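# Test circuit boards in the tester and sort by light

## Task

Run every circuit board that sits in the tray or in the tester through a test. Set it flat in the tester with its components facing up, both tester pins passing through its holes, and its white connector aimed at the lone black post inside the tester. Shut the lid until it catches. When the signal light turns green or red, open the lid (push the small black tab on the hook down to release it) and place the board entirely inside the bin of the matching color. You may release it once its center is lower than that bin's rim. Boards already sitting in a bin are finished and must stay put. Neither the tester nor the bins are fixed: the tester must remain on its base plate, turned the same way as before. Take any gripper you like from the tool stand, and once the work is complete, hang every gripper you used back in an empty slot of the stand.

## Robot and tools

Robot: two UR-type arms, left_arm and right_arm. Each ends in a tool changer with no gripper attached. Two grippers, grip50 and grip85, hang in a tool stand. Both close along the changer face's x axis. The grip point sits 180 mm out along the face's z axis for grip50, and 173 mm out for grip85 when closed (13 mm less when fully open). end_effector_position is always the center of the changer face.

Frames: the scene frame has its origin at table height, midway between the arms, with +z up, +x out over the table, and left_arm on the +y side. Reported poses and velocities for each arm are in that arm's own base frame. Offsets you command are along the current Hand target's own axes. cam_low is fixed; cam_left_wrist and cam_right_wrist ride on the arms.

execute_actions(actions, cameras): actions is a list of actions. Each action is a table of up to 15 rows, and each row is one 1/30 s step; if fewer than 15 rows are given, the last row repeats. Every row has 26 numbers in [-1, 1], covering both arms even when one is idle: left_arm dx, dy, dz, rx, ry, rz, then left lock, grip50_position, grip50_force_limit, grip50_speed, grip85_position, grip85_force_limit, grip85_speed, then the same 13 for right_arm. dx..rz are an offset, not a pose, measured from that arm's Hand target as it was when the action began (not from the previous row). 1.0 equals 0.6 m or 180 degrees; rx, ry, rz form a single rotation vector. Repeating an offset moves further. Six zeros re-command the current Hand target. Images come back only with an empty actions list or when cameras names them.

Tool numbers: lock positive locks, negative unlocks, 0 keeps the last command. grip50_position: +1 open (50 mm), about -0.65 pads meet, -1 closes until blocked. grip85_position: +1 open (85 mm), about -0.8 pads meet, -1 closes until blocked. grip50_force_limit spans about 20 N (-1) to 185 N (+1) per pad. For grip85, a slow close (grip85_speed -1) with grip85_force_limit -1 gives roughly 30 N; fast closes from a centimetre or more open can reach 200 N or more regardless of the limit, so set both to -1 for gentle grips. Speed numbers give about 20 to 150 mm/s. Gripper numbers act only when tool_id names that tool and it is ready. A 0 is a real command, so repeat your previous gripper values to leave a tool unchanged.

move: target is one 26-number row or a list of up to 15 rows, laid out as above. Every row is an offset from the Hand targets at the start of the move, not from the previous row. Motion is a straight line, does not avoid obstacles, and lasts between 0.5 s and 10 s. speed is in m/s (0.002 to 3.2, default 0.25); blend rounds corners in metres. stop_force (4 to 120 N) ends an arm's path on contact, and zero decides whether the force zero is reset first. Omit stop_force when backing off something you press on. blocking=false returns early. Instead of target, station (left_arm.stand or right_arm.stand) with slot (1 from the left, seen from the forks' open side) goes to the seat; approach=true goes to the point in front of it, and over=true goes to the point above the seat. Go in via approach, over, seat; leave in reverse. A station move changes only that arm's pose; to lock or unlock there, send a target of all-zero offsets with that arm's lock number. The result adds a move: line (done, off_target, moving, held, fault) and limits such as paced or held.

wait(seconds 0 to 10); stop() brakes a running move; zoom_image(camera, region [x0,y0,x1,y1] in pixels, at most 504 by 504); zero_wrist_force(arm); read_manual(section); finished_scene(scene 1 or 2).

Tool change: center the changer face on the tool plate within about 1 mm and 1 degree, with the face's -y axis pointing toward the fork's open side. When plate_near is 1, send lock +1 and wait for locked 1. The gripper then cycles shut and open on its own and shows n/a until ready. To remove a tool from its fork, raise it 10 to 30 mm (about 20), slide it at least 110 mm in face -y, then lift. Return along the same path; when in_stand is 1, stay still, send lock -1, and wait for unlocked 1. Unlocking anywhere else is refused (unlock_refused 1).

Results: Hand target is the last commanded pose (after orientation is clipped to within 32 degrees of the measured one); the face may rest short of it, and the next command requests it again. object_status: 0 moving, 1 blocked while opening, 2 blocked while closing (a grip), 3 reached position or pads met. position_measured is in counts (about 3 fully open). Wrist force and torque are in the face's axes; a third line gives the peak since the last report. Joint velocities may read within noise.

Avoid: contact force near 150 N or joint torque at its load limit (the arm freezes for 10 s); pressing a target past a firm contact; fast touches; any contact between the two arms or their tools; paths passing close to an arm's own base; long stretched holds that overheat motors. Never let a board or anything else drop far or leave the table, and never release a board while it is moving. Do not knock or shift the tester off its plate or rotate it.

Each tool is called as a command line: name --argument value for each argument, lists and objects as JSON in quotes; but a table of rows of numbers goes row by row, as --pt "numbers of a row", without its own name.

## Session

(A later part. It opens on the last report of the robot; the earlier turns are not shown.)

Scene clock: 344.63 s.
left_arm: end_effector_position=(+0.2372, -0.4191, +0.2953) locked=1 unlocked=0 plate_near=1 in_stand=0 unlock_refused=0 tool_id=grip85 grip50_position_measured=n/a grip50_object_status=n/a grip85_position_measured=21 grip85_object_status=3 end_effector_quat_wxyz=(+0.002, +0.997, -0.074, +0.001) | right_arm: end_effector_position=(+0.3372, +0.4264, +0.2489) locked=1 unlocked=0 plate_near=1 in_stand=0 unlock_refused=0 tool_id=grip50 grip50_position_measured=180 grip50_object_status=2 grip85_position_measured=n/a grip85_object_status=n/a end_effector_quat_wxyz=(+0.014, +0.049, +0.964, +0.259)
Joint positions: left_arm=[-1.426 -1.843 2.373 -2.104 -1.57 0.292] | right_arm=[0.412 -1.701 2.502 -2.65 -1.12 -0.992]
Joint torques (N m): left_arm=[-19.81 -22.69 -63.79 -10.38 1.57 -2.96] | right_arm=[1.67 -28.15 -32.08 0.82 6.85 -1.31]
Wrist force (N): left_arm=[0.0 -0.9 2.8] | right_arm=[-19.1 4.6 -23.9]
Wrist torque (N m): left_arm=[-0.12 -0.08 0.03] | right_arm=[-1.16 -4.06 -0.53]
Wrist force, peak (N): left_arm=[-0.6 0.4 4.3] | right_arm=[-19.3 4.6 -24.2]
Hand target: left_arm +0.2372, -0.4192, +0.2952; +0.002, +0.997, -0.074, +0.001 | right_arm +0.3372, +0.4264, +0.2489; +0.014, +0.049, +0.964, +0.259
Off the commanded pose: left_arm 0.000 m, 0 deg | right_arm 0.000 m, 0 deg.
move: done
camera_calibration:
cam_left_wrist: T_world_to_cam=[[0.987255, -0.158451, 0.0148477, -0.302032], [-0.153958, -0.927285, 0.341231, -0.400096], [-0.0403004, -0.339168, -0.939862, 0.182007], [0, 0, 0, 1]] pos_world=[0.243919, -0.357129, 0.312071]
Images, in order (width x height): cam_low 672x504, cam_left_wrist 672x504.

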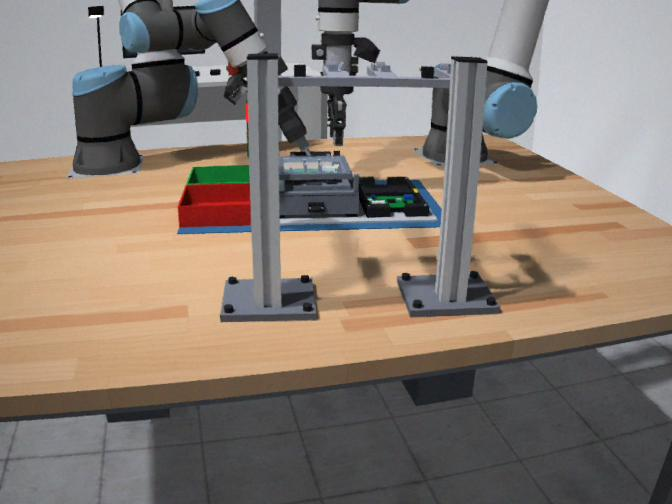

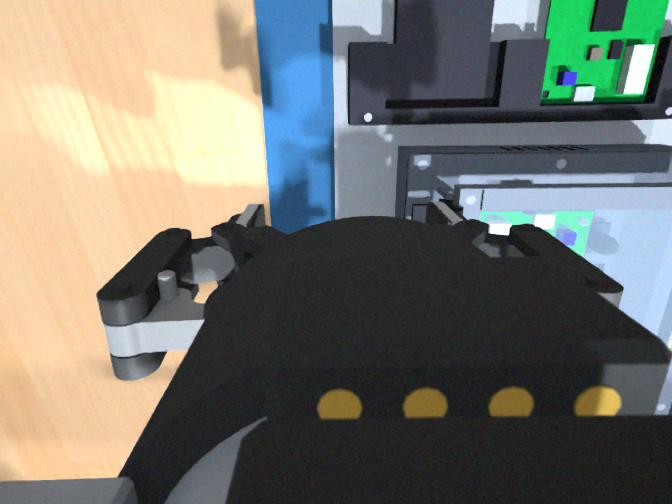

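move --target '[0,-0.0025,0.06,0,0,0,0,1,-1,1,0.86,-1,-1, 0,0,0,0,0,0,0,-0.98,-0.3,-1,1,1,1]' --cameras '["cam_left_wrist"]' --speed 0.02 --stop_force 5

zoom_image --camera "cam_left_wrist" --region '[380, 120, 520, 260]'

Scene clock: 351.83 s.
left_arm: end_effector_position=(+0.2373, -0.4183, +0.2714) locked=1 unlocked=0 plate_near=1 in_stand=0 unlock_refused=0 tool_id=grip85 grip50_position_measured=n/a grip50_object_status=n/a grip85_position_measured=21 grip85_object_status=3 end_effector_quat_wxyz=(+0.002, +0.997, -0.074, +0.001) | right_arm: end_effector_position=(+0.3372, +0.4264, +0.2489) locked=1 unlocked=0 plate_near=1 in_stand=0 unlock_refused=0 tool_id=grip50 grip50_position_measured=180 grip50_object_status=2 grip85_position_measured=n/a grip85_object_status=n/a end_effector_quat_wxyz=(+0.014, +0.049, +0.964, +0.259)
Joint positions: left_arm=[-1.426 -1.814 2.403 -2.163 -1.57 0.293] | right_arm=[0.412 -1.701 2.502 -2.65 -1.12 -0.992]
Joint torques (N m): left_arm=[11.61 -37.66 -60.07 -4.48 1.33 -0.55] | right_arm=[21.98 -22.94 -11.25 3.9 6.83 -1.39]
Wrist force (N): left_arm=[-1.0 -1.0 -1.7] | right_arm=[-18.2 5.4 -28.9]
Wrist torque (N m): left_arm=[-0.04 0.05 -0.13] | right_arm=[-1.36 -3.93 -0.53]
Wrist force, peak (N): left_arm=[-12.0 -0.5 -18.8] | right_arm=[-30.3 5.1 -24.2]
Hand target: left_arm +0.2373, -0.4183, +0.2714; +0.002, +0.997, -0.074, +0.001 (not the last commanded pose) | right_arm +0.3372, +0.4264, +0.2489; +0.014, +0.049, +0.964, +0.259
Off the commanded pose: left_arm 0.012 m, 0 deg | right_arm 0.000 m, 0 deg.
move: contact (left_arm)
camera_calibration:
cam_left_wrist: T_world_to_cam=[[0.98726, -0.158414, 0.0149392, -0.301763], [-0.153955, -0.927291, 0.341217, -0.391201], [-0.0402006, -0.33917, -0.939866, 0.159895], [0, 0, 0, 1]] pos_world=[0.244119, -0.356329, 0.288272]
Images, in order (width x height): cam_left_wrist 672x504.

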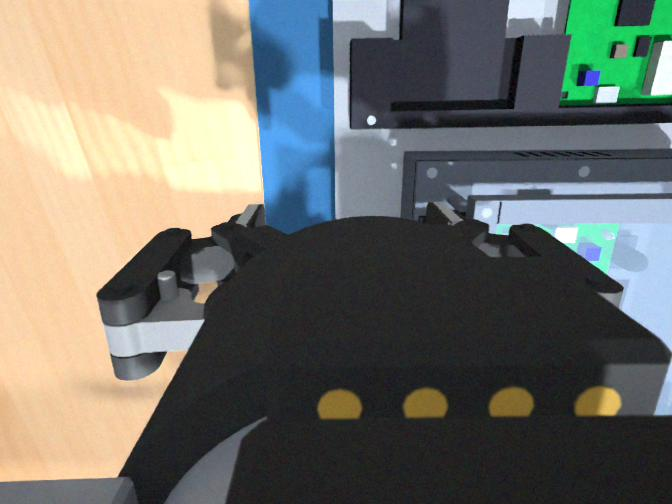

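Scaled by 3.600.

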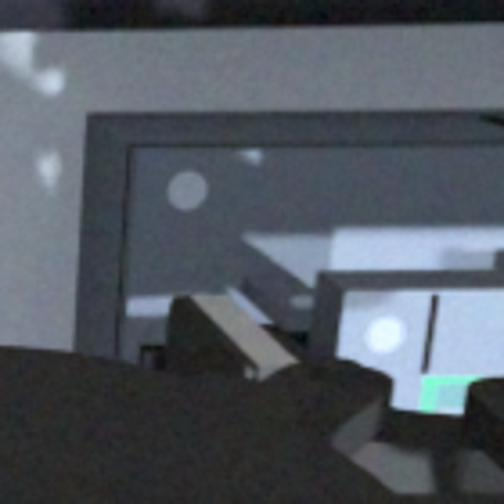

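move --target '[0,0,0.01,0,0,0,0,1,-1,1,0.86,-1,-1, 0,0,0,0,0,0,0,-0.98,-0.3,-1,1,1,1]' --cameras '["cam_left_wrist","cam_low"]' --speed 0.015 --stop_force 45

zoom_image --camera "cam_left_wrist" --region '[380, 120, 520, 260]'

zoom_image --camera "cam_low" --region '[260, 80, 380, 220]'

Scene clock: 355.23 s.
left_arm: end_effector_position=(+0.2373, -0.4185, +0.2702) locked=1 unlocked=0 plate_near=1 in_stand=0 unlock_refused=0 tool_id=grip85 grip50_position_measured=n/a grip50_object_status=n/a grip85_position_measured=21 grip85_object_status=3 end_effector_quat_wxyz=(+0.002, +0.997, -0.074, +0.001) | right_arm: end_effector_position=(+0.3372, +0.4264, +0.2489) locked=1 unlocked=0 plate_near=1 in_stand=0 unlock_refused=0 tool_id=grip50 grip50_position_measured=180 grip50_object_status=2 grip85_position_measured=n/a grip85_object_status=n/a end_effector_quat_wxyz=(+0.014, +0.049, +0.964, +0.259)
Joint positions: left_arm=[-1.426 -1.812 2.404 -2.167 -1.57 0.293] | right_arm=[0.412 -1.701 2.502 -2.65 -1.12 -0.992]
Joint torques (N m): left_arm=[2.54 -20.98 -41.34 -1.6 8.16 -1.19] | right_arm=[21.43 -12.33 -11.35 3.75 7.06 -1.5]
Wrist force (N): left_arm=[-28.3 1.4 -41.0] | right_arm=[-35.5 7.7 -23.2]
Wrist torque (N m): left_arm=[-0.62 -3.22 0.08] | right_arm=[-1.75 -7.16 -0.51]
Wrist force, peak (N): left_arm=[-40.7 -6.5 -62.9] | right_arm=[-37.2 6.6 -22.0]
Hand target: left_arm +0.2374, -0.4185, +0.2702; +0.002, +0.997, -0.074, +0.001 (not the last commanded pose) | right_arm +0.3372, +0.4264, +0.2489; +0.014, +0.049, +0.964, +0.259
Off the commanded pose: left_arm 0.005 m, 0 deg | right_arm 0.000 m, 0 deg.
move: contact (left_arm)
camera_calibration:
cam_left_wrist: T_world_to_cam=[[0.98726, -0.158407, 0.0150246, -0.301799], [-0.153956, -0.927107, 0.341717, -0.391054], [-0.0402009, -0.339676, -0.939683, 0.158465], [0, 0, 0, 1]] pos_world=[0.244119, -0.356529, 0.287071]
Images, in order (width x height): cam_low 672x504, cam_left_wrist 672x504.

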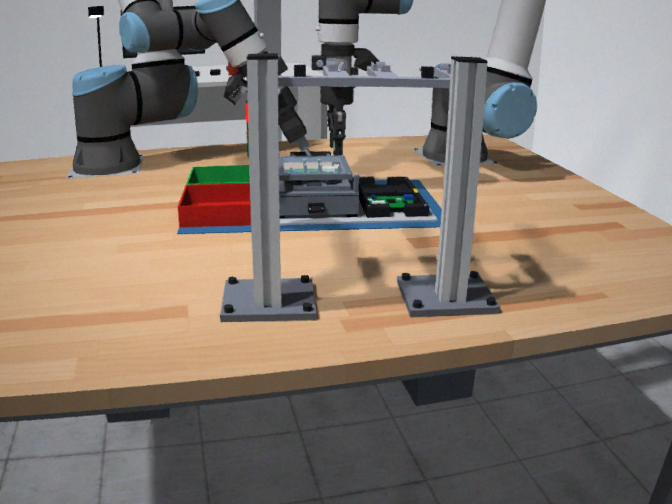

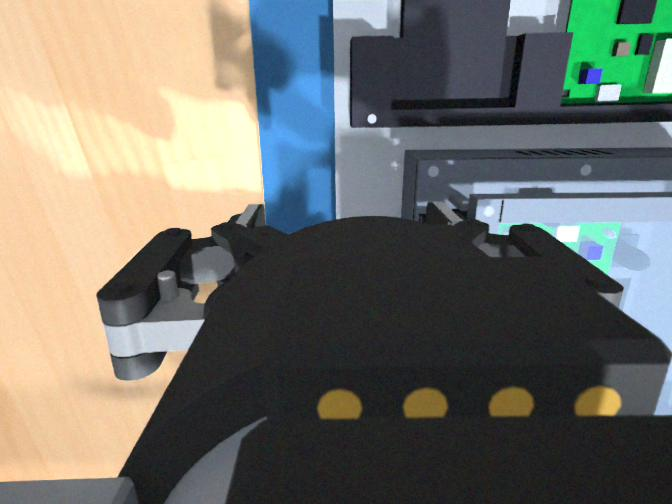

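Scaled by 3.600.

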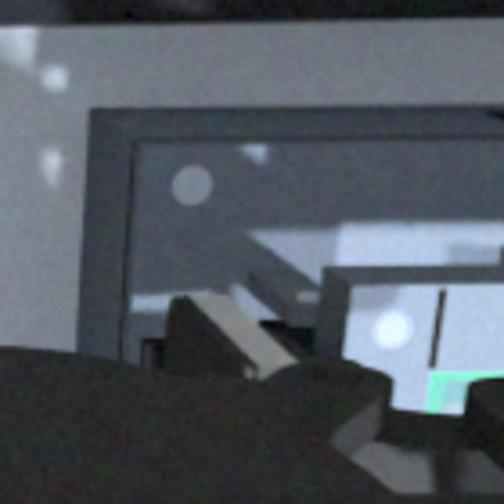

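Scaled by 3.600.

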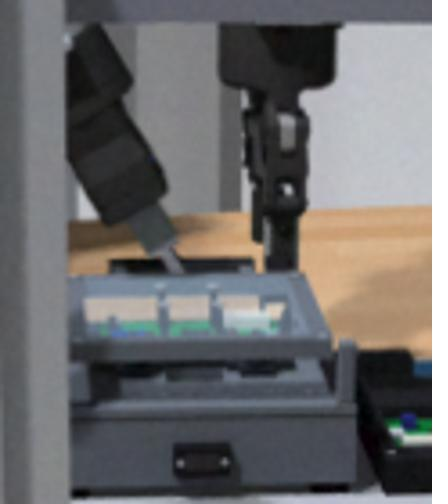

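move --target '[-0.005,0,0.005,0,0,0,0,1,-1,1,0.86,-1,-1, 0,0,0,0,0,0,0,-0.98,-0.3,-1,1,1,1]' --cameras '["cam_left_wrist"]' --speed 0.015

zoom_image --camera "cam_left_wrist" --region '[380, 120, 520, 260]'

Scene clock: 358.30 s.
left_arm: end_effector_position=(+0.2345, -0.4181, +0.2675) locked=1 unlocked=0 plate_near=1 in_stand=0 unlock_refused=0 tool_id=grip85 grip50_position_measured=n/a grip50_object_status=n/a grip85_position_measured=21 grip85_object_status=3 end_effector_quat_wxyz=(+0.002, +0.997, -0.074, +0.001) | right_arm: end_effector_position=(+0.3372, +0.4264, +0.2489) locked=1 unlocked=0 plate_near=1 in_stand=0 unlock_refused=0 tool_id=grip50 grip50_position_measured=180 grip50_object_status=2 grip85_position_measured=n/a grip85_object_status=n/a end_effector_quat_wxyz=(+0.014, +0.049, +0.964, +0.259)
Joint positions: left_arm=[-1.432 -1.812 2.41 -2.173 -1.57 0.287] | right_arm=[0.412 -1.701 2.502 -2.65 -1.12 -0.992]
Joint torques (N m): left_arm=[-2.1 2.26 -14.65 -6.82 10.91 -2.3] | right_arm=[21.02 -9.29 -13.21 3.76 8.07 -1.38]
Wrist force (N): left_arm=[-44.1 -1.0 -56.8] | right_arm=[-37.1 7.4 -21.4]
Wrist torque (N m): left_arm=[-0.31 -5.20 0.18] | right_arm=[-1.68 -7.45 -0.50]
Wrist force, peak (N): left_arm=[-43.8 -0.5 -57.1] | right_arm=[-37.6 7.2 -21.4]
Hand target: left_arm +0.2344, -0.4180, +0.2672; +0.002, +0.997, -0.074, +0.001 | right_arm +0.3372, +0.4264, +0.2489; +0.014, +0.049, +0.964, +0.259
Off the commanded pose: left_arm 0.000 m, 0 deg | right_arm 0.000 m, 0 deg.
move: done
camera_calibration:
cam_left_wrist: T_world_to_cam=[[0.987253, -0.158466, 0.0148691, -0.298904], [-0.153949, -0.927034, 0.341919, -0.39019], [-0.0403981, -0.339849, -0.939612, 0.155821], [0, 0, 0, 1]] pos_world=[0.241319, -0.35613, 0.284269]
Images, in order (width x height): cam_left_wrist 672x504.

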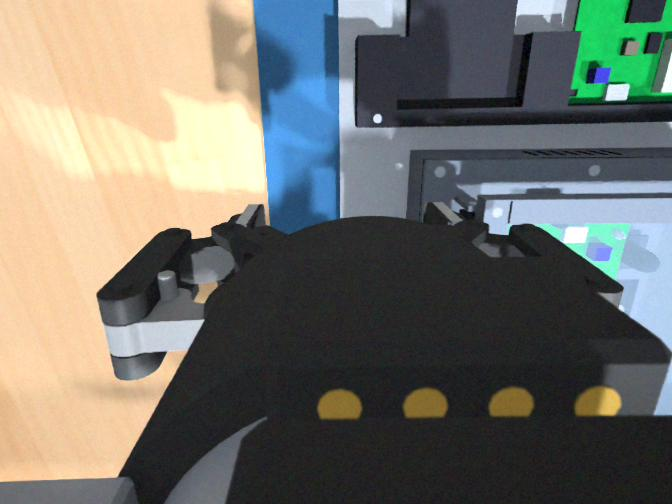

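Scaled by 3.600.

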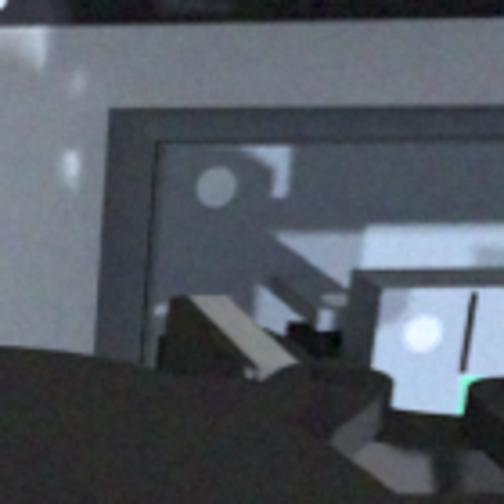

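move --target '[0,0,-0.015,0,0,0,0,1,-1,1,0.86,-1,-1, 0,0,0,0,0,0,0,-0.98,-0.3,-1,1,1,1]' --cameras '["cam_left_wrist"]' --speed 0.05

zoom_image --camera "cam_left_wrist" --region '[390, 140, 490, 240]'

Scene clock: 362.50 s.
left_arm: end_effector_position=(+0.2344, -0.4180, +0.2761) locked=1 unlocked=0 plate_near=1 in_stand=0 unlock_refused=0 tool_id=grip85 grip50_position_measured=n/a grip50_object_status=n/a grip85_position_measured=21 grip85_object_status=3 end_effector_quat_wxyz=(+0.002, +0.997, -0.074, +0.001) | right_arm: end_effector_position=(+0.3372, +0.4264, +0.2489) locked=1 unlocked=0 plate_near=1 in_stand=0 unlock_refused=0 tool_id=grip50 grip50_position_measured=180 grip50_object_status=2 grip85_position_measured=n/a grip85_object_status=n/a end_effector_quat_wxyz=(+0.014, +0.049, +0.964, +0.259)
Joint positions: left_arm=[-1.432 -1.824 2.4 -2.151 -1.57 0.286] | right_arm=[0.412 -1.701 2.502 -2.65 -1.12 -0.992]
Joint torques (N m): left_arm=[-5.94 -37.23 -63.68 -4.57 -2.62 -2.8] | right_arm=[20.44 -8.86 -14.28 3.72 4.11 -1.32]
Wrist force (N): left_arm=[0.8 1.7 3.8] | right_arm=[-17.4 4.8 -30.4]
Wrist torque (N m): left_arm=[0.09 -0.13 0.03] | right_arm=[-1.27 -3.80 -0.51]
Wrist force, peak (N): left_arm=[-46.3 -0.7 -58.9] | right_arm=[-37.6 7.4 -21.6]
Hand target: left_arm +0.2344, -0.4180, +0.2762; +0.002, +0.997, -0.074, +0.001 | right_arm +0.3372, +0.4264, +0.2489; +0.014, +0.049, +0.964, +0.259
Off the commanded pose: left_arm 0.000 m, 0 deg | right_arm 0.000 m, 0 deg.
move: done
camera_calibration:
cam_left_wrist: T_world_to_cam=[[0.987255, -0.158442, 0.0149324, -0.29883], [-0.153957, -0.927101, 0.341731, -0.393036], [-0.0403008, -0.339675, -0.939679, 0.163987], [0, 0, 0, 1]] pos_world=[0.241119, -0.356029, 0.29287]
Images, in order (width x height): cam_left_wrist 672x504.

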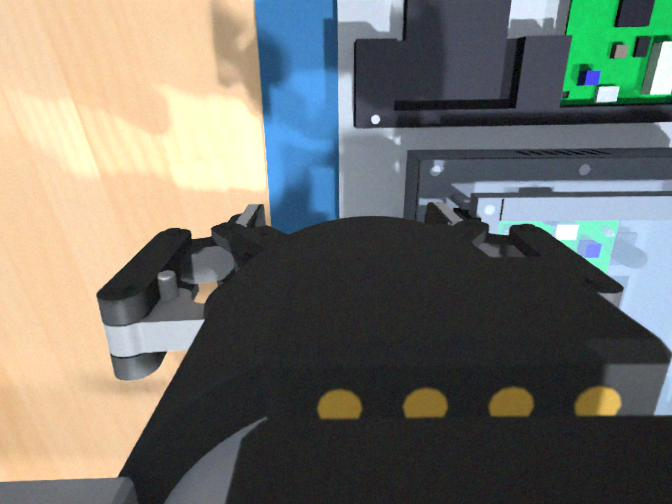

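Scaled by 5.040.

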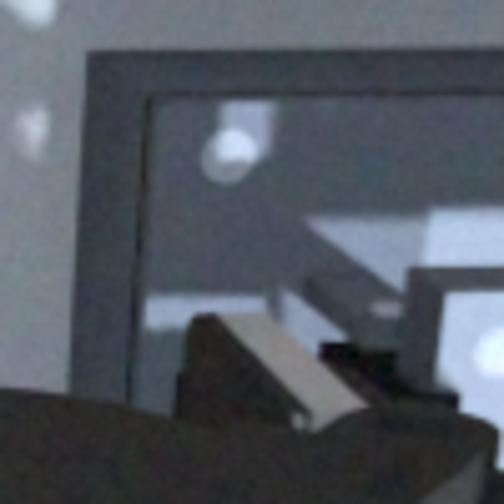

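move --target '[-0.0333,0.0417,-0.0333,0,0,0,0,1,-1,1,0.86,-1,-1, 0,0,0,0,0,0,0,-0.98,-0.3,-1,1,1,1]' --cameras '["cam_left_wrist"]' --speed 0.1

zoom_image --camera "cam_left_wrist" --region '[390, 130, 510, 230]'

Scene clock: 365.73 s.
left_arm: end_effector_position=(+0.2110, -0.4396, +0.2962) locked=1 unlocked=0 plate_near=1 in_stand=0 unlock_refused=0 tool_id=grip85 grip50_position_measured=n/a grip50_object_status=n/a grip85_position_measured=21 grip85_object_status=3 end_effector_quat_wxyz=(+0.002, +0.997, -0.074, +0.001) | right_arm: end_effector_position=(+0.3372, +0.4264, +0.2489) locked=1 unlocked=0 plate_near=1 in_stand=0 unlock_refused=0 tool_id=grip50 grip50_position_measured=180 grip50_object_status=2 grip85_position_measured=n/a grip85_object_status=n/a end_effector_quat_wxyz=(+0.014, +0.049, +0.964, +0.259)
Joint positions: left_arm=[-1.489 -1.831 2.363 -2.107 -1.57 0.229] | right_arm=[0.412 -1.701 2.502 -2.65 -1.12 -0.992]
Joint torques (N m): left_arm=[-25.31 -39.73 -64.74 -5.67 1.67 -3.57] | right_arm=[19.71 -9.06 -15.4 2.45 3.37 -1.48]
Wrist force (N): left_arm=[1.0 1.8 3.1] | right_arm=[-17.7 5.2 -30.4]
Wrist torque (N m): left_arm=[0.09 -0.15 0.03] | right_arm=[-1.25 -3.78 -0.51]
Wrist force, peak (N): left_arm=[1.4 0.8 4.9] | right_arm=[-17.7 5.0 -30.7]
Hand target: left_arm +0.2109, -0.4397, +0.2963; +0.002, +0.997, -0.074, +0.001 | right_arm +0.3372, +0.4264, +0.2489; +0.014, +0.049, +0.964, +0.259
Off the commanded pose: left_arm 0.000 m, 0 deg | right_arm 0.000 m, 0 deg.
move: done
camera_calibration:
cam_left_wrist: T_world_to_cam=[[0.987256, -0.158437, 0.0149472, -0.279453], [-0.153954, -0.92707, 0.341818, -0.423549], [-0.0402995, -0.339763, -0.939647, 0.174551], [0, 0, 0, 1]] pos_world=[0.217719, -0.377629, 0.31297]
Images, in order (width x height): cam_left_wrist 672x504.

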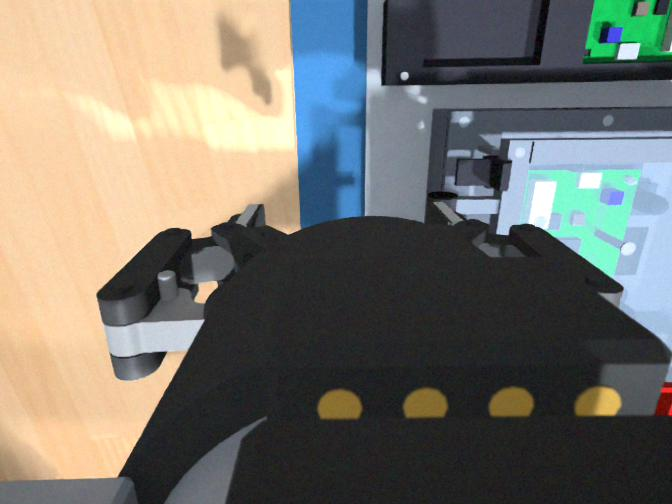

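Scaled by 4.200.

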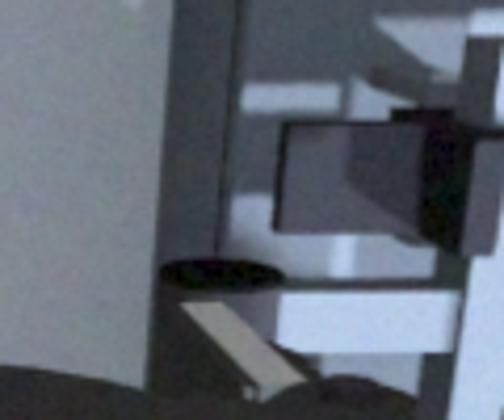

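move --target '[0.0333,-0.0498,0.032,0,0,0,0,1,-1,1,0.86,-1,-1, 0,0,0,0,0,0,0,-0.98,-0.3,-1,1,1,1]' --cameras '[]' --speed 0.08

move --target '[0,0,0.02,0,0,0,0,1,-1,1,0.86,-1,-1, 0,0,0,0,0,0,0,-0.98,-0.3,-1,1,1,1]' --cameras '["cam_left_wrist"]' --speed 0.01 --stop_force 4

zoom_image --camera "cam_left_wrist" --region '[380, 140, 500, 240]'

Scene clock: 372.20 s.
left_arm: end_effector_position=(+0.2350, -0.4133, +0.2771) locked=1 unlocked=0 plate_near=1 in_stand=0 unlock_refused=0 tool_id=grip85 grip50_position_measured=n/a grip50_object_status=n/a grip85_position_measured=21 grip85_object_status=3 end_effector_quat_wxyz=(+0.002, +0.997, -0.074, +0.001) | right_arm: end_effector_position=(+0.3372, +0.4264, +0.2489) locked=1 unlocked=0 plate_near=1 in_stand=0 unlock_refused=0 tool_id=grip50 grip50_position_measured=180 grip50_object_status=2 grip85_position_measured=n/a grip85_object_status=n/a end_effector_quat_wxyz=(+0.014, +0.049, +0.964, +0.259)
Joint positions: left_arm=[-1.429 -1.834 2.404 -2.146 -1.57 0.289] | right_arm=[0.412 -1.701 2.502 -2.65 -1.12 -0.992]
Joint torques (N m): left_arm=[17.35 -18.13 -42.36 -10.05 -2.77 2.98] | right_arm=[17.64 -8.14 -15.9 1.25 3.27 -1.41]
Wrist force (N): left_arm=[1.2 1.1 3.5] | right_arm=[-17.6 4.9 -30.3]
Wrist torque (N m): left_arm=[0.04 -0.15 -0.24] | right_arm=[-1.27 -3.79 -0.52]
Wrist force, peak (N): left_arm=[1.7 0.4 4.5] | right_arm=[-17.9 5.1 -31.0]
Hand target: left_arm +0.2351, -0.4132, +0.2770; +0.002, +0.997, -0.074, +0.001 | right_arm +0.3372, +0.4264, +0.2489; +0.014, +0.049, +0.964, +0.259
Off the commanded pose: left_arm 0.000 m, 0 deg | right_arm 0.000 m, 0 deg.
move: done
No camera images: "cameras" was empty.

Scene clock: 373.97 s.
left_arm: end_effector_position=(+0.2351, -0.4132, +0.2712) locked=1 unlocked=0 plate_near=1 in_stand=0 unlock_refused=0 tool_id=grip85 grip50_position_measured=n/a grip50_object_status=n/a grip85_position_measured=21 grip85_object_status=3 end_effector_quat_wxyz=(+0.002, +0.997, -0.074, +0.001) | right_arm: end_effector_position=(+0.3372, +0.4264, +0.2489) locked=1 unlocked=0 plate_near=1 in_stand=0 unlock_refused=0 tool_id=grip50 grip50_position_measured=180 grip50_object_status=2 grip85_position_measured=n/a grip85_object_status=n/a end_effector_quat_wxyz=(+0.014, +0.049, +0.964, +0.259)
Joint positions: left_arm=[-1.429 -1.826 2.412 -2.161 -1.57 0.289] | right_arm=[0.412 -1.701 2.502 -2.65 -1.12 -0.992]
Joint torques (N m): left_arm=[15.16 -36.71 -59.89 -4.57 -1.62 1.95] | right_arm=[17.93 -9.04 -17.14 1.09 3.29 -1.4]
Wrist force (N): left_arm=[0.7 1.5 -0.3] | right_arm=[-17.6 4.9 -29.8]
Wrist torque (N m): left_arm=[0.12 0.03 -0.25] | right_arm=[-1.27 -3.79 -0.53]
Wrist force, peak (N): left_arm=[1.1 1.9 3.6] | right_arm=[-17.6 5.0 -30.7]
Hand target: left_arm +0.2351, -0.4132, +0.2712; +0.002, +0.997, -0.074, +0.001 (not the last commanded pose) | right_arm +0.3372, +0.4264, +0.2489; +0.014, +0.049, +0.964, +0.259
Off the commanded pose: left_arm 0.006 m, 0 deg | right_arm 0.000 m, 0 deg.
move: contact (left_arm)
camera_calibration:
cam_left_wrist: T_world_to_cam=[[0.987256, -0.158435, 0.0149465, -0.298689], [-0.153952, -0.92707, 0.341818, -0.386819], [-0.0402996, -0.339763, -0.939647, 0.161001], [0, 0, 0, 1]] pos_world=[0.241819, -0.351229, 0.28797]
Images, in order (width x height): cam_left_wrist 672x504.

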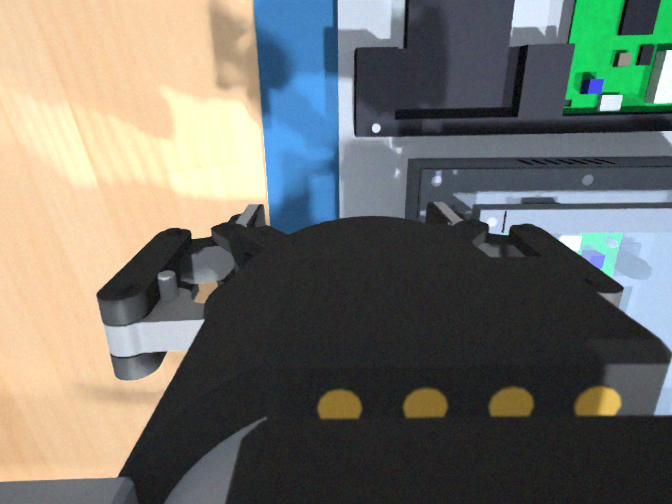

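Scaled by 4.200.

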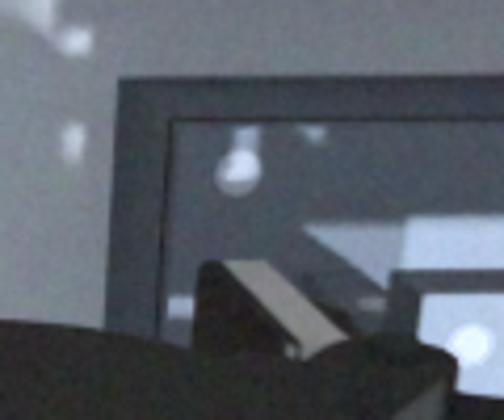

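move --target '[-0.0083,0,0.0055,0,0,0,0,1,-1,1,0.86,-1,-1, 0,0,0,0,0,0,0,-0.98,-0.3,-1,1,1,1]' --cameras '[]' --speed 0.015

Scene clock: 375.40 s.
left_arm: end_effector_position=(+0.2303, -0.4125, +0.2680) locked=1 unlocked=0 plate_near=1 in_stand=0 unlock_refused=0 tool_id=grip85 grip50_position_measured=n/a grip50_object_status=n/a grip85_position_measured=21 grip85_object_status=3 end_effector_quat_wxyz=(+0.002, +0.997, -0.074, +0.001) | right_arm: end_effector_position=(+0.3372, +0.4264, +0.2489) locked=1 unlocked=0 plate_near=1 in_stand=0 unlock_refused=0 tool_id=grip50 grip50_position_measured=180 grip50_object_status=2 grip85_position_measured=n/a grip85_object_status=n/a end_effector_quat_wxyz=(+0.014, +0.049, +0.964, +0.259)
Joint positions: left_arm=[-1.44 -1.828 2.42 -2.167 -1.57 0.279] | right_arm=[0.412 -1.701 2.502 -2.65 -1.12 -0.992]
Joint torques (N m): left_arm=[-23.69 -32.86 -37.73 -8.95 0.74 -3.97] | right_arm=[18.64 -8.23 -17.48 1.22 3.25 -1.51]
Wrist force (N): left_arm=[0.0 1.5 -1.9] | right_arm=[-17.8 4.7 -29.4]
Wrist torque (N m): left_arm=[0.05 0.02 0.03] | right_arm=[-1.25 -3.81 -0.52]
Wrist force, peak (N): left_arm=[0.1 1.3 -2.6] | right_arm=[-17.7 5.2 -30.0]
Hand target: left_arm +0.2302, -0.4125, +0.2679; +0.002, +0.997, -0.074, +0.001 | right_arm +0.3372, +0.4264, +0.2489; +0.014, +0.049, +0.964, +0.259
Off the commanded pose: left_arm 0.000 m, 0 deg | right_arm 0.000 m, 0 deg.
move: done
No camera images: "cameras" was empty.

move --target '[-0.0075,0,0.006,0,0,0,0,1,-1,1,0.86,-1,-1, 0,0,0,0,0,0,0,-0.98,-0.3,-1,1,1,1]' --cameras '["cam_left_wrist","cam_low"]' --speed 0.015

zoom_image --camera "cam_left_wrist" --region '[380, 140, 500, 240]'

zoom_image --camera "cam_low" --region '[260, 80, 380, 220]'

Scene clock: 377.23 s.
left_arm: end_effector_position=(+0.2259, -0.4119, +0.2643) locked=1 unlocked=0 plate_near=1 in_stand=0 unlock_refused=0 tool_id=grip85 grip50_position_measured=n/a grip50_object_status=n/a grip85_position_measured=21 grip85_object_status=3 end_effector_quat_wxyz=(+0.002, +0.997, -0.074, +0.001) | right_arm: end_effector_position=(+0.3372, +0.4264, +0.2489) locked=1 unlocked=0 plate_near=1 in_stand=0 unlock_refused=0 tool_id=grip50 grip50_position_measured=180 grip50_object_status=2 grip85_position_measured=n/a grip85_object_status=n/a end_effector_quat_wxyz=(+0.014, +0.049, +0.964, +0.259)
Joint positions: left_arm=[-1.449 -1.829 2.428 -2.174 -1.57 0.269] | right_arm=[0.412 -1.701 2.502 -2.65 -1.12 -0.992]
Joint torques (N m): left_arm=[-23.35 -37.71 -40.37 -9.42 1.31 -2.47] | right_arm=[18.15 -10.1 -18.87 1.2 3.21 -1.39]
Wrist force (N): left_arm=[1.0 1.9 0.8] | right_arm=[-17.7 5.0 -29.1]
Wrist torque (N m): left_arm=[0.11 0.00 0.02] | right_arm=[-1.26 -3.82 -0.53]
Wrist force, peak (N): left_arm=[-0.4 1.8 -2.8] | right_arm=[-17.8 4.8 -29.7]
Hand target: left_arm +0.2257, -0.4119, +0.2642; +0.002, +0.997, -0.074, +0.001 | right_arm +0.3372, +0.4264, +0.2489; +0.014, +0.049, +0.964, +0.259
Off the commanded pose: left_arm 0.000 m, 0 deg | right_arm 0.000 m, 0 deg.
move: done
camera_calibration:
cam_left_wrist: T_world_to_cam=[[0.987256, -0.158437, 0.0149472, -0.289299], [-0.153954, -0.92707, 0.341818, -0.384705], [-0.0402995, -0.339763, -0.939647, 0.154682], [0, 0, 0, 1]] pos_world=[0.232619, -0.349929, 0.28117]
Images, in order (width x height): cam_low 672x504, cam_left_wrist 672x504.

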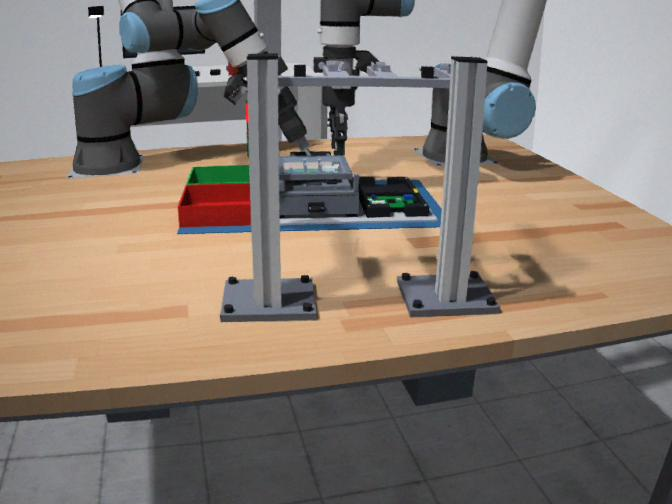

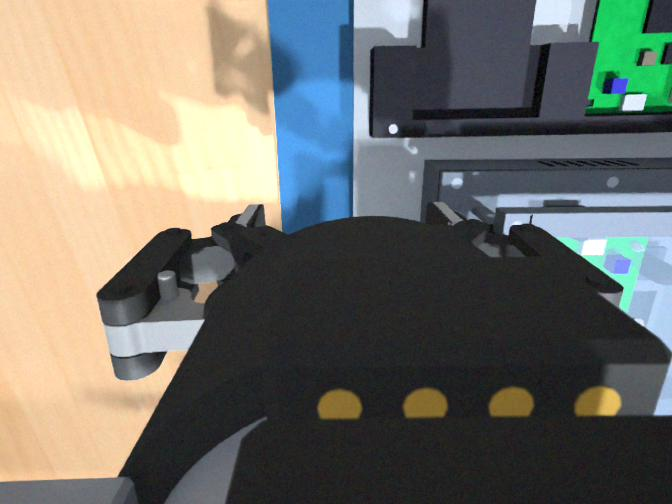

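Scaled by 4.200.

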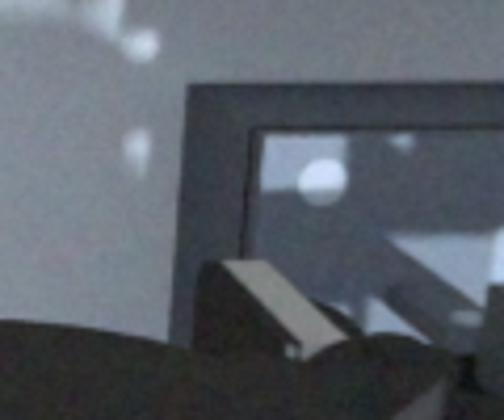

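Scaled by 3.600.

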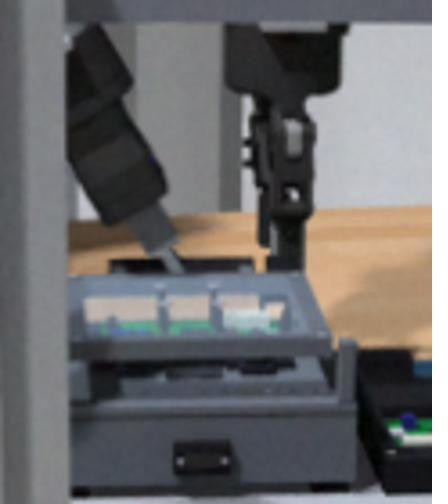

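move --pt "0 0 -0.0217 0 0 0 0 1 -1 1 0.86 -1 -1 0 0 0 0 0 0 0 -0.98 -0.3 -1 1 1 1" --pt "0.0207 0 -0.0217 0 0 0 0 1 -1 1 0.86 -1 -1 0 0 0 0 0 0 0 -0.98 -0.3 -1 1 1 1" --cameras '[]' --speed 0.08

move --target '[0,0,0.02,0,0,0,0,1,-1,1,0.86,-1,-1, 0,0,0,0,0,0,0,-0.98,-0.3,-1,1,1,1]' --cameras '["cam_left_wrist"]' --speed 0.012 --stop_force 4

move --target '[-0.0083,0,0.0068,0,0,0,0,1,-1,1,0.86,-1,-1, 0,0,0,0,0,0,0,-0.98,-0.3,-1,1,1,1]' --cameras '["cam_left_wrist"]' --speed 0.015

zoom_image --camera "cam_left_wrist" --region '[380, 140, 500, 240]'

Scene clock: 381.57 s.
left_arm: end_effector_position=(+0.2379, -0.4136, +0.2773) locked=1 unlocked=0 plate_near=1 in_stand=0 unlock_refused=0 tool_id=grip85 grip50_position_measured=n/a grip50_object_status=n/a grip85_position_measured=21 grip85_object_status=3 end_effector_quat_wxyz=(+0.002, +0.997, -0.074, +0.001) | right_arm: end_effector_position=(+0.3372, +0.4264, +0.2489) locked=1 unlocked=0 plate_near=1 in_stand=0 unlock_refused=0 tool_id=grip50 grip50_position_measured=180 grip50_object_status=2 grip85_position_measured=n/a grip85_object_status=n/a end_effector_quat_wxyz=(+0.014, +0.049, +0.964, +0.259)
Joint positions: left_arm=[-1.423 -1.83 2.402 -2.146 -1.57 0.295] | right_arm=[0.412 -1.701 2.502 -2.65 -1.12 -0.992]
Joint torques (N m): left_arm=[20.28 -11.19 -63.53 -10.1 -2.59 2.17] | right_arm=[16.75 -8.57 -19.26 1.19 3.43 -1.43]
Wrist force (N): left_arm=[1.1 1.6 4.0] | right_arm=[-17.8 5.1 -29.8]
Wrist torque (N m): left_arm=[0.08 -0.14 -0.24] | right_arm=[-1.26 -3.81 -0.52]
Wrist force, peak (N): left_arm=[1.6 1.6 4.3] | right_arm=[-17.8 5.1 -30.1]
Hand target: left_arm +0.2380, -0.4136, +0.2773; +0.002, +0.997, -0.074, +0.001 | right_arm +0.3372, +0.4264, +0.2489; +0.014, +0.049, +0.964, +0.259
Off the commanded pose: left_arm 0.000 m, 0 deg | right_arm 0.000 m, 0 deg.
move: done
No camera images: "cameras" was empty.

Scene clock: 383.27 s.
left_arm: end_effector_position=(+0.2380, -0.4137, +0.2717) locked=1 unlocked=0 plate_near=1 in_stand=0 unlock_refused=0 tool_id=grip85 grip50_position_measured=n/a grip50_object_status=n/a grip85_position_measured=21 grip85_object_status=3 end_effector_quat_wxyz=(+0.002, +0.997, -0.074, +0.001) | right_arm: end_effector_position=(+0.3372, +0.4264, +0.2489) locked=1 unlocked=0 plate_near=1 in_stand=0 unlock_refused=0 tool_id=grip50 grip50_position_measured=180 grip50_object_status=2 grip85_position_measured=n/a grip85_object_status=n/a end_effector_quat_wxyz=(+0.014, +0.049, +0.964, +0.259)
Joint positions: left_arm=[-1.423 -1.823 2.408 -2.161 -1.57 0.296] | right_arm=[0.412 -1.701 2.502 -2.65 -1.12 -0.992]
Joint torques (N m): left_arm=[17.84 -37.2 -61.14 -4.71 1.62 1.85] | right_arm=[14.36 -9.09 -20.44 1.17 3.21 -1.43]
Wrist force (N): left_arm=[0.6 1.3 -0.2] | right_arm=[-17.9 4.8 -29.3]
Wrist torque (N m): left_arm=[0.11 0.04 -0.25] | right_arm=[-1.28 -3.88 -0.52]
Wrist force, peak (N): left_arm=[1.2 2.1 4.0] | right_arm=[-19.5 5.2 -29.4]
Hand target: left_arm +0.2380, -0.4137, +0.2717; +0.002, +0.997, -0.074, +0.001 (not the last commanded pose) | right_arm +0.3372, +0.4264, +0.2489; +0.014, +0.049, +0.964, +0.259
Off the commanded pose: left_arm 0.006 m, 0 deg | right_arm 0.000 m, 0 deg.
move: contact (left_arm)
camera_calibration:
cam_left_wrist: T_world_to_cam=[[0.987256, -0.158435, 0.0149465, -0.301639], [-0.153952, -0.92707, 0.341818, -0.387007], [-0.0402996, -0.339763, -0.939647, 0.161418], [0, 0, 0, 1]] pos_world=[0.244719, -0.351729, 0.28847]
Images, in order (width x height): cam_left_wrist 672x504.

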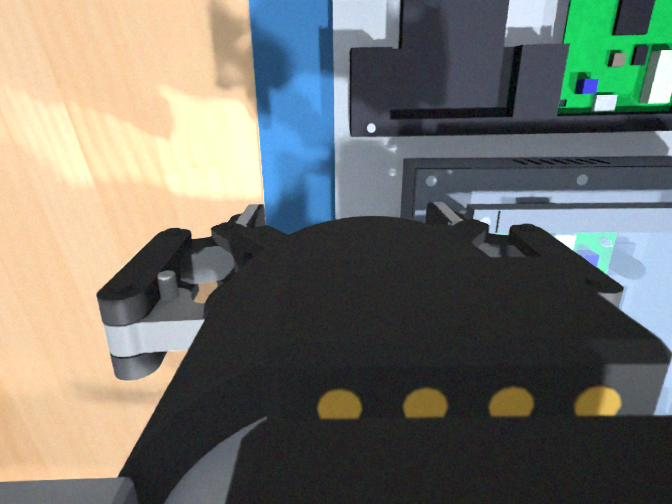

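Scene clock: 384.03 s.
left_arm: end_effector_position=(+0.2332, -0.4130, +0.2677) locked=1 unlocked=0 plate_near=1 in_stand=0 unlock_refused=0 tool_id=grip85 grip50_position_measured=n/a grip50_object_status=n/a grip85_position_measured=21 grip85_object_status=3 end_effector_quat_wxyz=(+0.002, +0.997, -0.074, +0.001) | right_arm: end_effector_position=(+0.3372, +0.4264, +0.2489) locked=1 unlocked=0 plate_near=1 in_stand=0 unlock_refused=0 tool_id=grip50 grip50_position_measured=180 grip50_object_status=2 grip85_position_measured=n/a grip85_object_status=n/a end_effector_quat_wxyz=(+0.014, +0.049, +0.964, +0.259)
Joint positions: left_arm=[-1.433 -1.824 2.417 -2.169 -1.57 0.285] | right_arm=[0.412 -1.701 2.502 -2.65 -1.12 -0.992]
Joint torques (N m): left_arm=[-23.71 -35.98 -38.24 -9 1.13 -2.37] | right_arm=[16.73 -8.56 -20.14 1.26 3.58 -1.3]
Wrist force (N): left_arm=[-0.5 1.9 -4.1] | right_arm=[-18.1 4.6 -28.7]
Wrist torque (N m): left_arm=[0.08 -0.01 0.05] | right_arm=[-1.23 -3.92 -0.51]
Wrist force, peak (N): left_arm=[-0.5 1.9 -4.1] | right_arm=[-18.1 5.1 -29.3]
Hand target: left_arm +0.2331, -0.4129, +0.2676; +0.002, +0.997, -0.074, +0.001 | right_arm +0.3372, +0.4264, +0.2489; +0.014, +0.049, +0.964, +0.259
Off the commanded pose: left_arm 0.000 m, 0 deg | right_arm 0.000 m, 0 deg.
move: done
camera_calibration:
cam_left_wrist: T_world_to_cam=[[0.987256, -0.158435, 0.0149465, -0.296828], [-0.153952, -0.92707, 0.341818, -0.385714], [-0.0402996, -0.339763, -0.939647, 0.157707], [0, 0, 0, 1]] pos_world=[0.240019, -0.351029, 0.28447]
Images, in order (width x height): cam_left_wrist 672x504.

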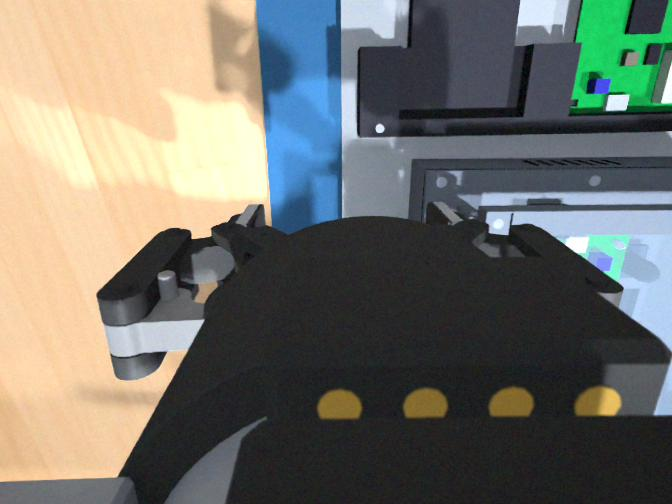

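Scaled by 4.200.

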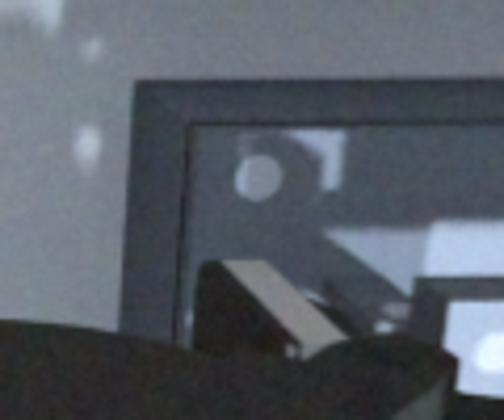

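move --target '[0,0,0,0,0,0,0,1,-1,1,0.86,-1,-1, -0.0017,0.01,-0.0173,0,0,0,0,-0.98,-0.3,-1,1,1,1]' --cameras '["cam_low","cam_left_wrist"]' --speed 0.03 --stop_force 45

zoom_image --camera "cam_low" --region '[260, 80, 380, 220]'

Scene clock: 386.80 s.
left_arm: end_effector_position=(+0.2331, -0.4129, +0.2676) locked=1 unlocked=0 plate_near=1 in_stand=0 unlock_refused=0 tool_id=grip85 grip50_position_measured=n/a grip50_object_status=n/a grip85_position_measured=21 grip85_object_status=3 end_effector_quat_wxyz=(+0.002, +0.997, -0.074, +0.001) | right_arm: end_effector_position=(+0.3382, +0.4263, +0.2609) locked=1 unlocked=0 plate_near=1 in_stand=0 unlock_refused=0 tool_id=grip50 grip50_position_measured=180 grip50_object_status=2 grip85_position_measured=n/a grip85_object_status=n/a end_effector_quat_wxyz=(+0.014, +0.049, +0.964, +0.259)
Joint positions: left_arm=[-1.433 -1.824 2.418 -2.169 -1.57 0.285] | right_arm=[0.411 -1.723 2.489 -2.615 -1.12 -0.993]
Joint torques (N m): left_arm=[-18.84 -33.2 -38.17 -7.8 1.54 -2.58] | right_arm=[-7.35 -42.9 -54.65 -5.67 7.45 -1.62]
Wrist force (N): left_arm=[-1.3 1.1 -4.7] | right_arm=[-7.8 -2.2 7.0]
Wrist torque (N m): left_arm=[0.01 -0.16 0.05] | right_arm=[0.10 -1.29 -0.05]
Wrist force, peak (N): left_arm=[-1.9 1.8 -5.5] | right_arm=[-18.4 5.0 -28.9]
Hand target: left_arm +0.2331, -0.4129, +0.2676; +0.002, +0.997, -0.074, +0.001 | right_arm +0.3382, +0.4263, +0.2609; +0.014, +0.049, +0.964, +0.259
Off the commanded pose: left_arm 0.000 m, 0 deg | right_arm 0.000 m, 0 deg.
move: done
camera_calibration:
cam_left_wrist: T_world_to_cam=[[0.987256, -0.158435, 0.0149465, -0.296613], [-0.153952, -0.92707, 0.341818, -0.385618], [-0.0402996, -0.339763, -0.939647, 0.157639], [0, 0, 0, 1]] pos_world=[0.239819, -0.350929, 0.28437]
Images, in order (width x height): cam_low 672x504, cam_left_wrist 672x504.

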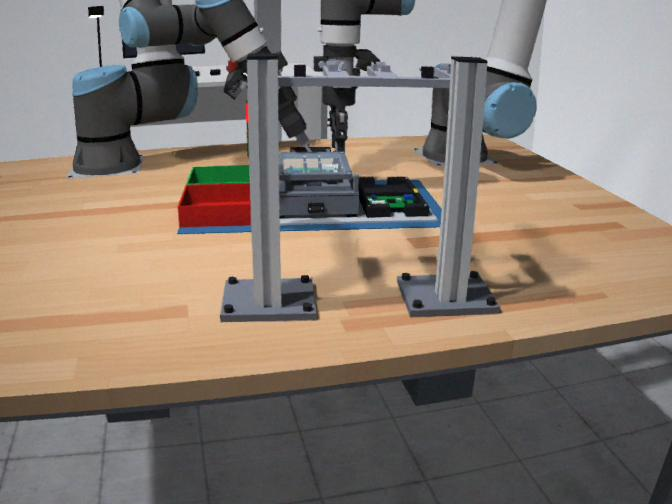

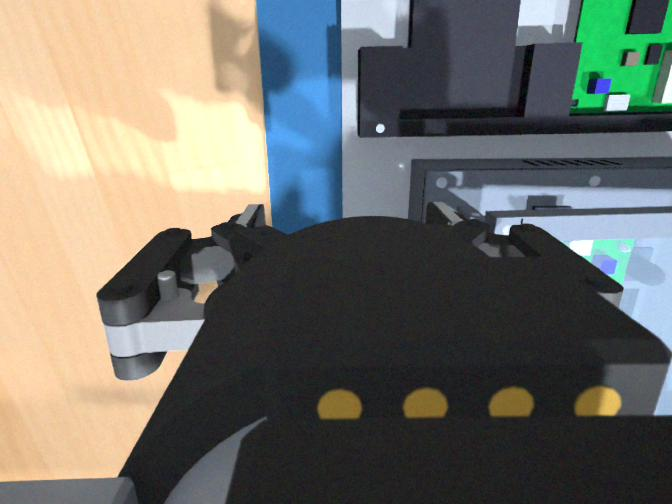

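Scaled by 3.600.

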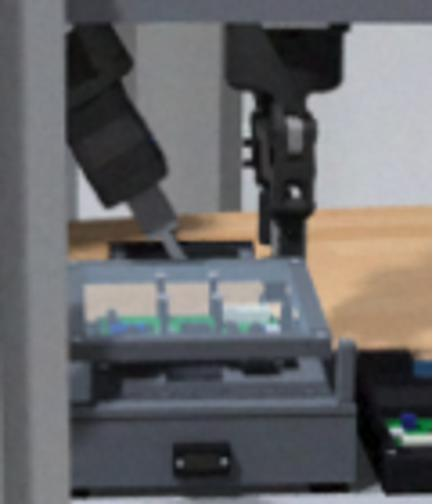

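move --target '[0,0,0,0,0,0,0,1,-1,1,0.86,-1,-1, -0.017,0.0308,-0.0533,0,0,0,0,-0.98,-0.3,-1,1,1,1]' --cameras '["cam_left_wrist","cam_low"]' --speed 0.05

zoom_image --camera "cam_low" --region '[260, 80, 380, 220]'

Scene clock: 395.63 s.
left_arm: end_effector_position=(+0.2331, -0.4129, +0.2676) locked=1 unlocked=0 plate_near=1 in_stand=0 unlock_refused=0 tool_id=grip85 grip50_position_measured=n/a grip50_object_status=n/a grip85_position_measured=21 grip85_object_status=3 end_effector_quat_wxyz=(+0.002, +0.997, -0.074, +0.001) | right_arm: end_effector_position=(+0.3483, +0.4252, +0.2977) locked=1 unlocked=0 plate_near=1 in_stand=0 unlock_refused=0 tool_id=grip50 grip50_position_measured=180 grip50_object_status=2 grip85_position_measured=n/a grip85_object_status=n/a end_effector_quat_wxyz=(+0.014, +0.049, +0.964, +0.259)
Joint positions: left_arm=[-1.433 -1.824 2.418 -2.169 -1.57 0.285] | right_arm=[0.4 -1.774 2.441 -2.51 -1.117 -1.006]
Joint torques (N m): left_arm=[-11.78 -31.57 -41.07 -5.79 1.44 -2.16] | right_arm=[-16.7 -40.89 -69.95 -11.88 3.41 -2.17]
Wrist force (N): left_arm=[0.1 1.9 -1.8] | right_arm=[12.1 -3.2 6.3]
Wrist torque (N m): left_arm=[-0.02 -0.05 0.05] | right_arm=[0.28 2.97 0.34]
Wrist force, peak (N): left_arm=[-1.5 1.7 -5.1] | right_arm=[14.8 -3.1 7.2]
Hand target: left_arm +0.2331, -0.4129, +0.2676; +0.002, +0.997, -0.074, +0.001 | right_arm +0.3483, +0.4252, +0.2979; +0.014, +0.049, +0.964, +0.259
Off the commanded pose: left_arm 0.000 m, 0 deg | right_arm 0.000 m, 0 deg.
move: done
camera_calibration:
cam_left_wrist: T_world_to_cam=[[0.987256, -0.158435, 0.0149465, -0.296613], [-0.153952, -0.92707, 0.341818, -0.385618], [-0.0402996, -0.339763, -0.939647, 0.157639], [0, 0, 0, 1]] pos_world=[0.239819, -0.350929, 0.28437]
Images, in order (width x height): cam_low 672x504, cam_left_wrist 672x504.

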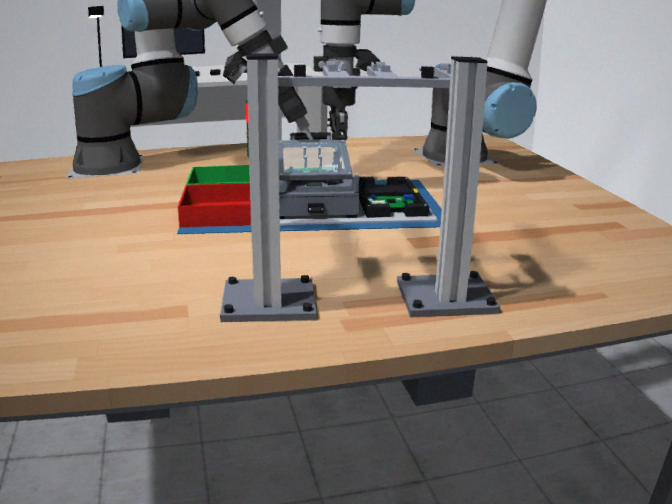

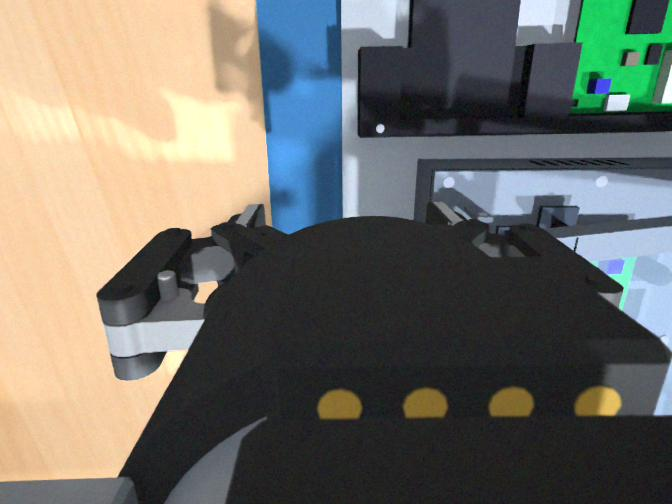

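Scaled by 3.600.

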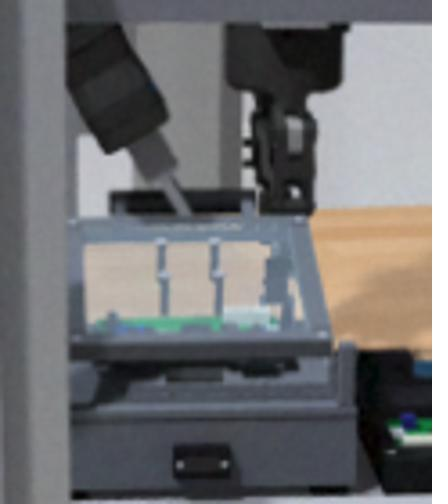

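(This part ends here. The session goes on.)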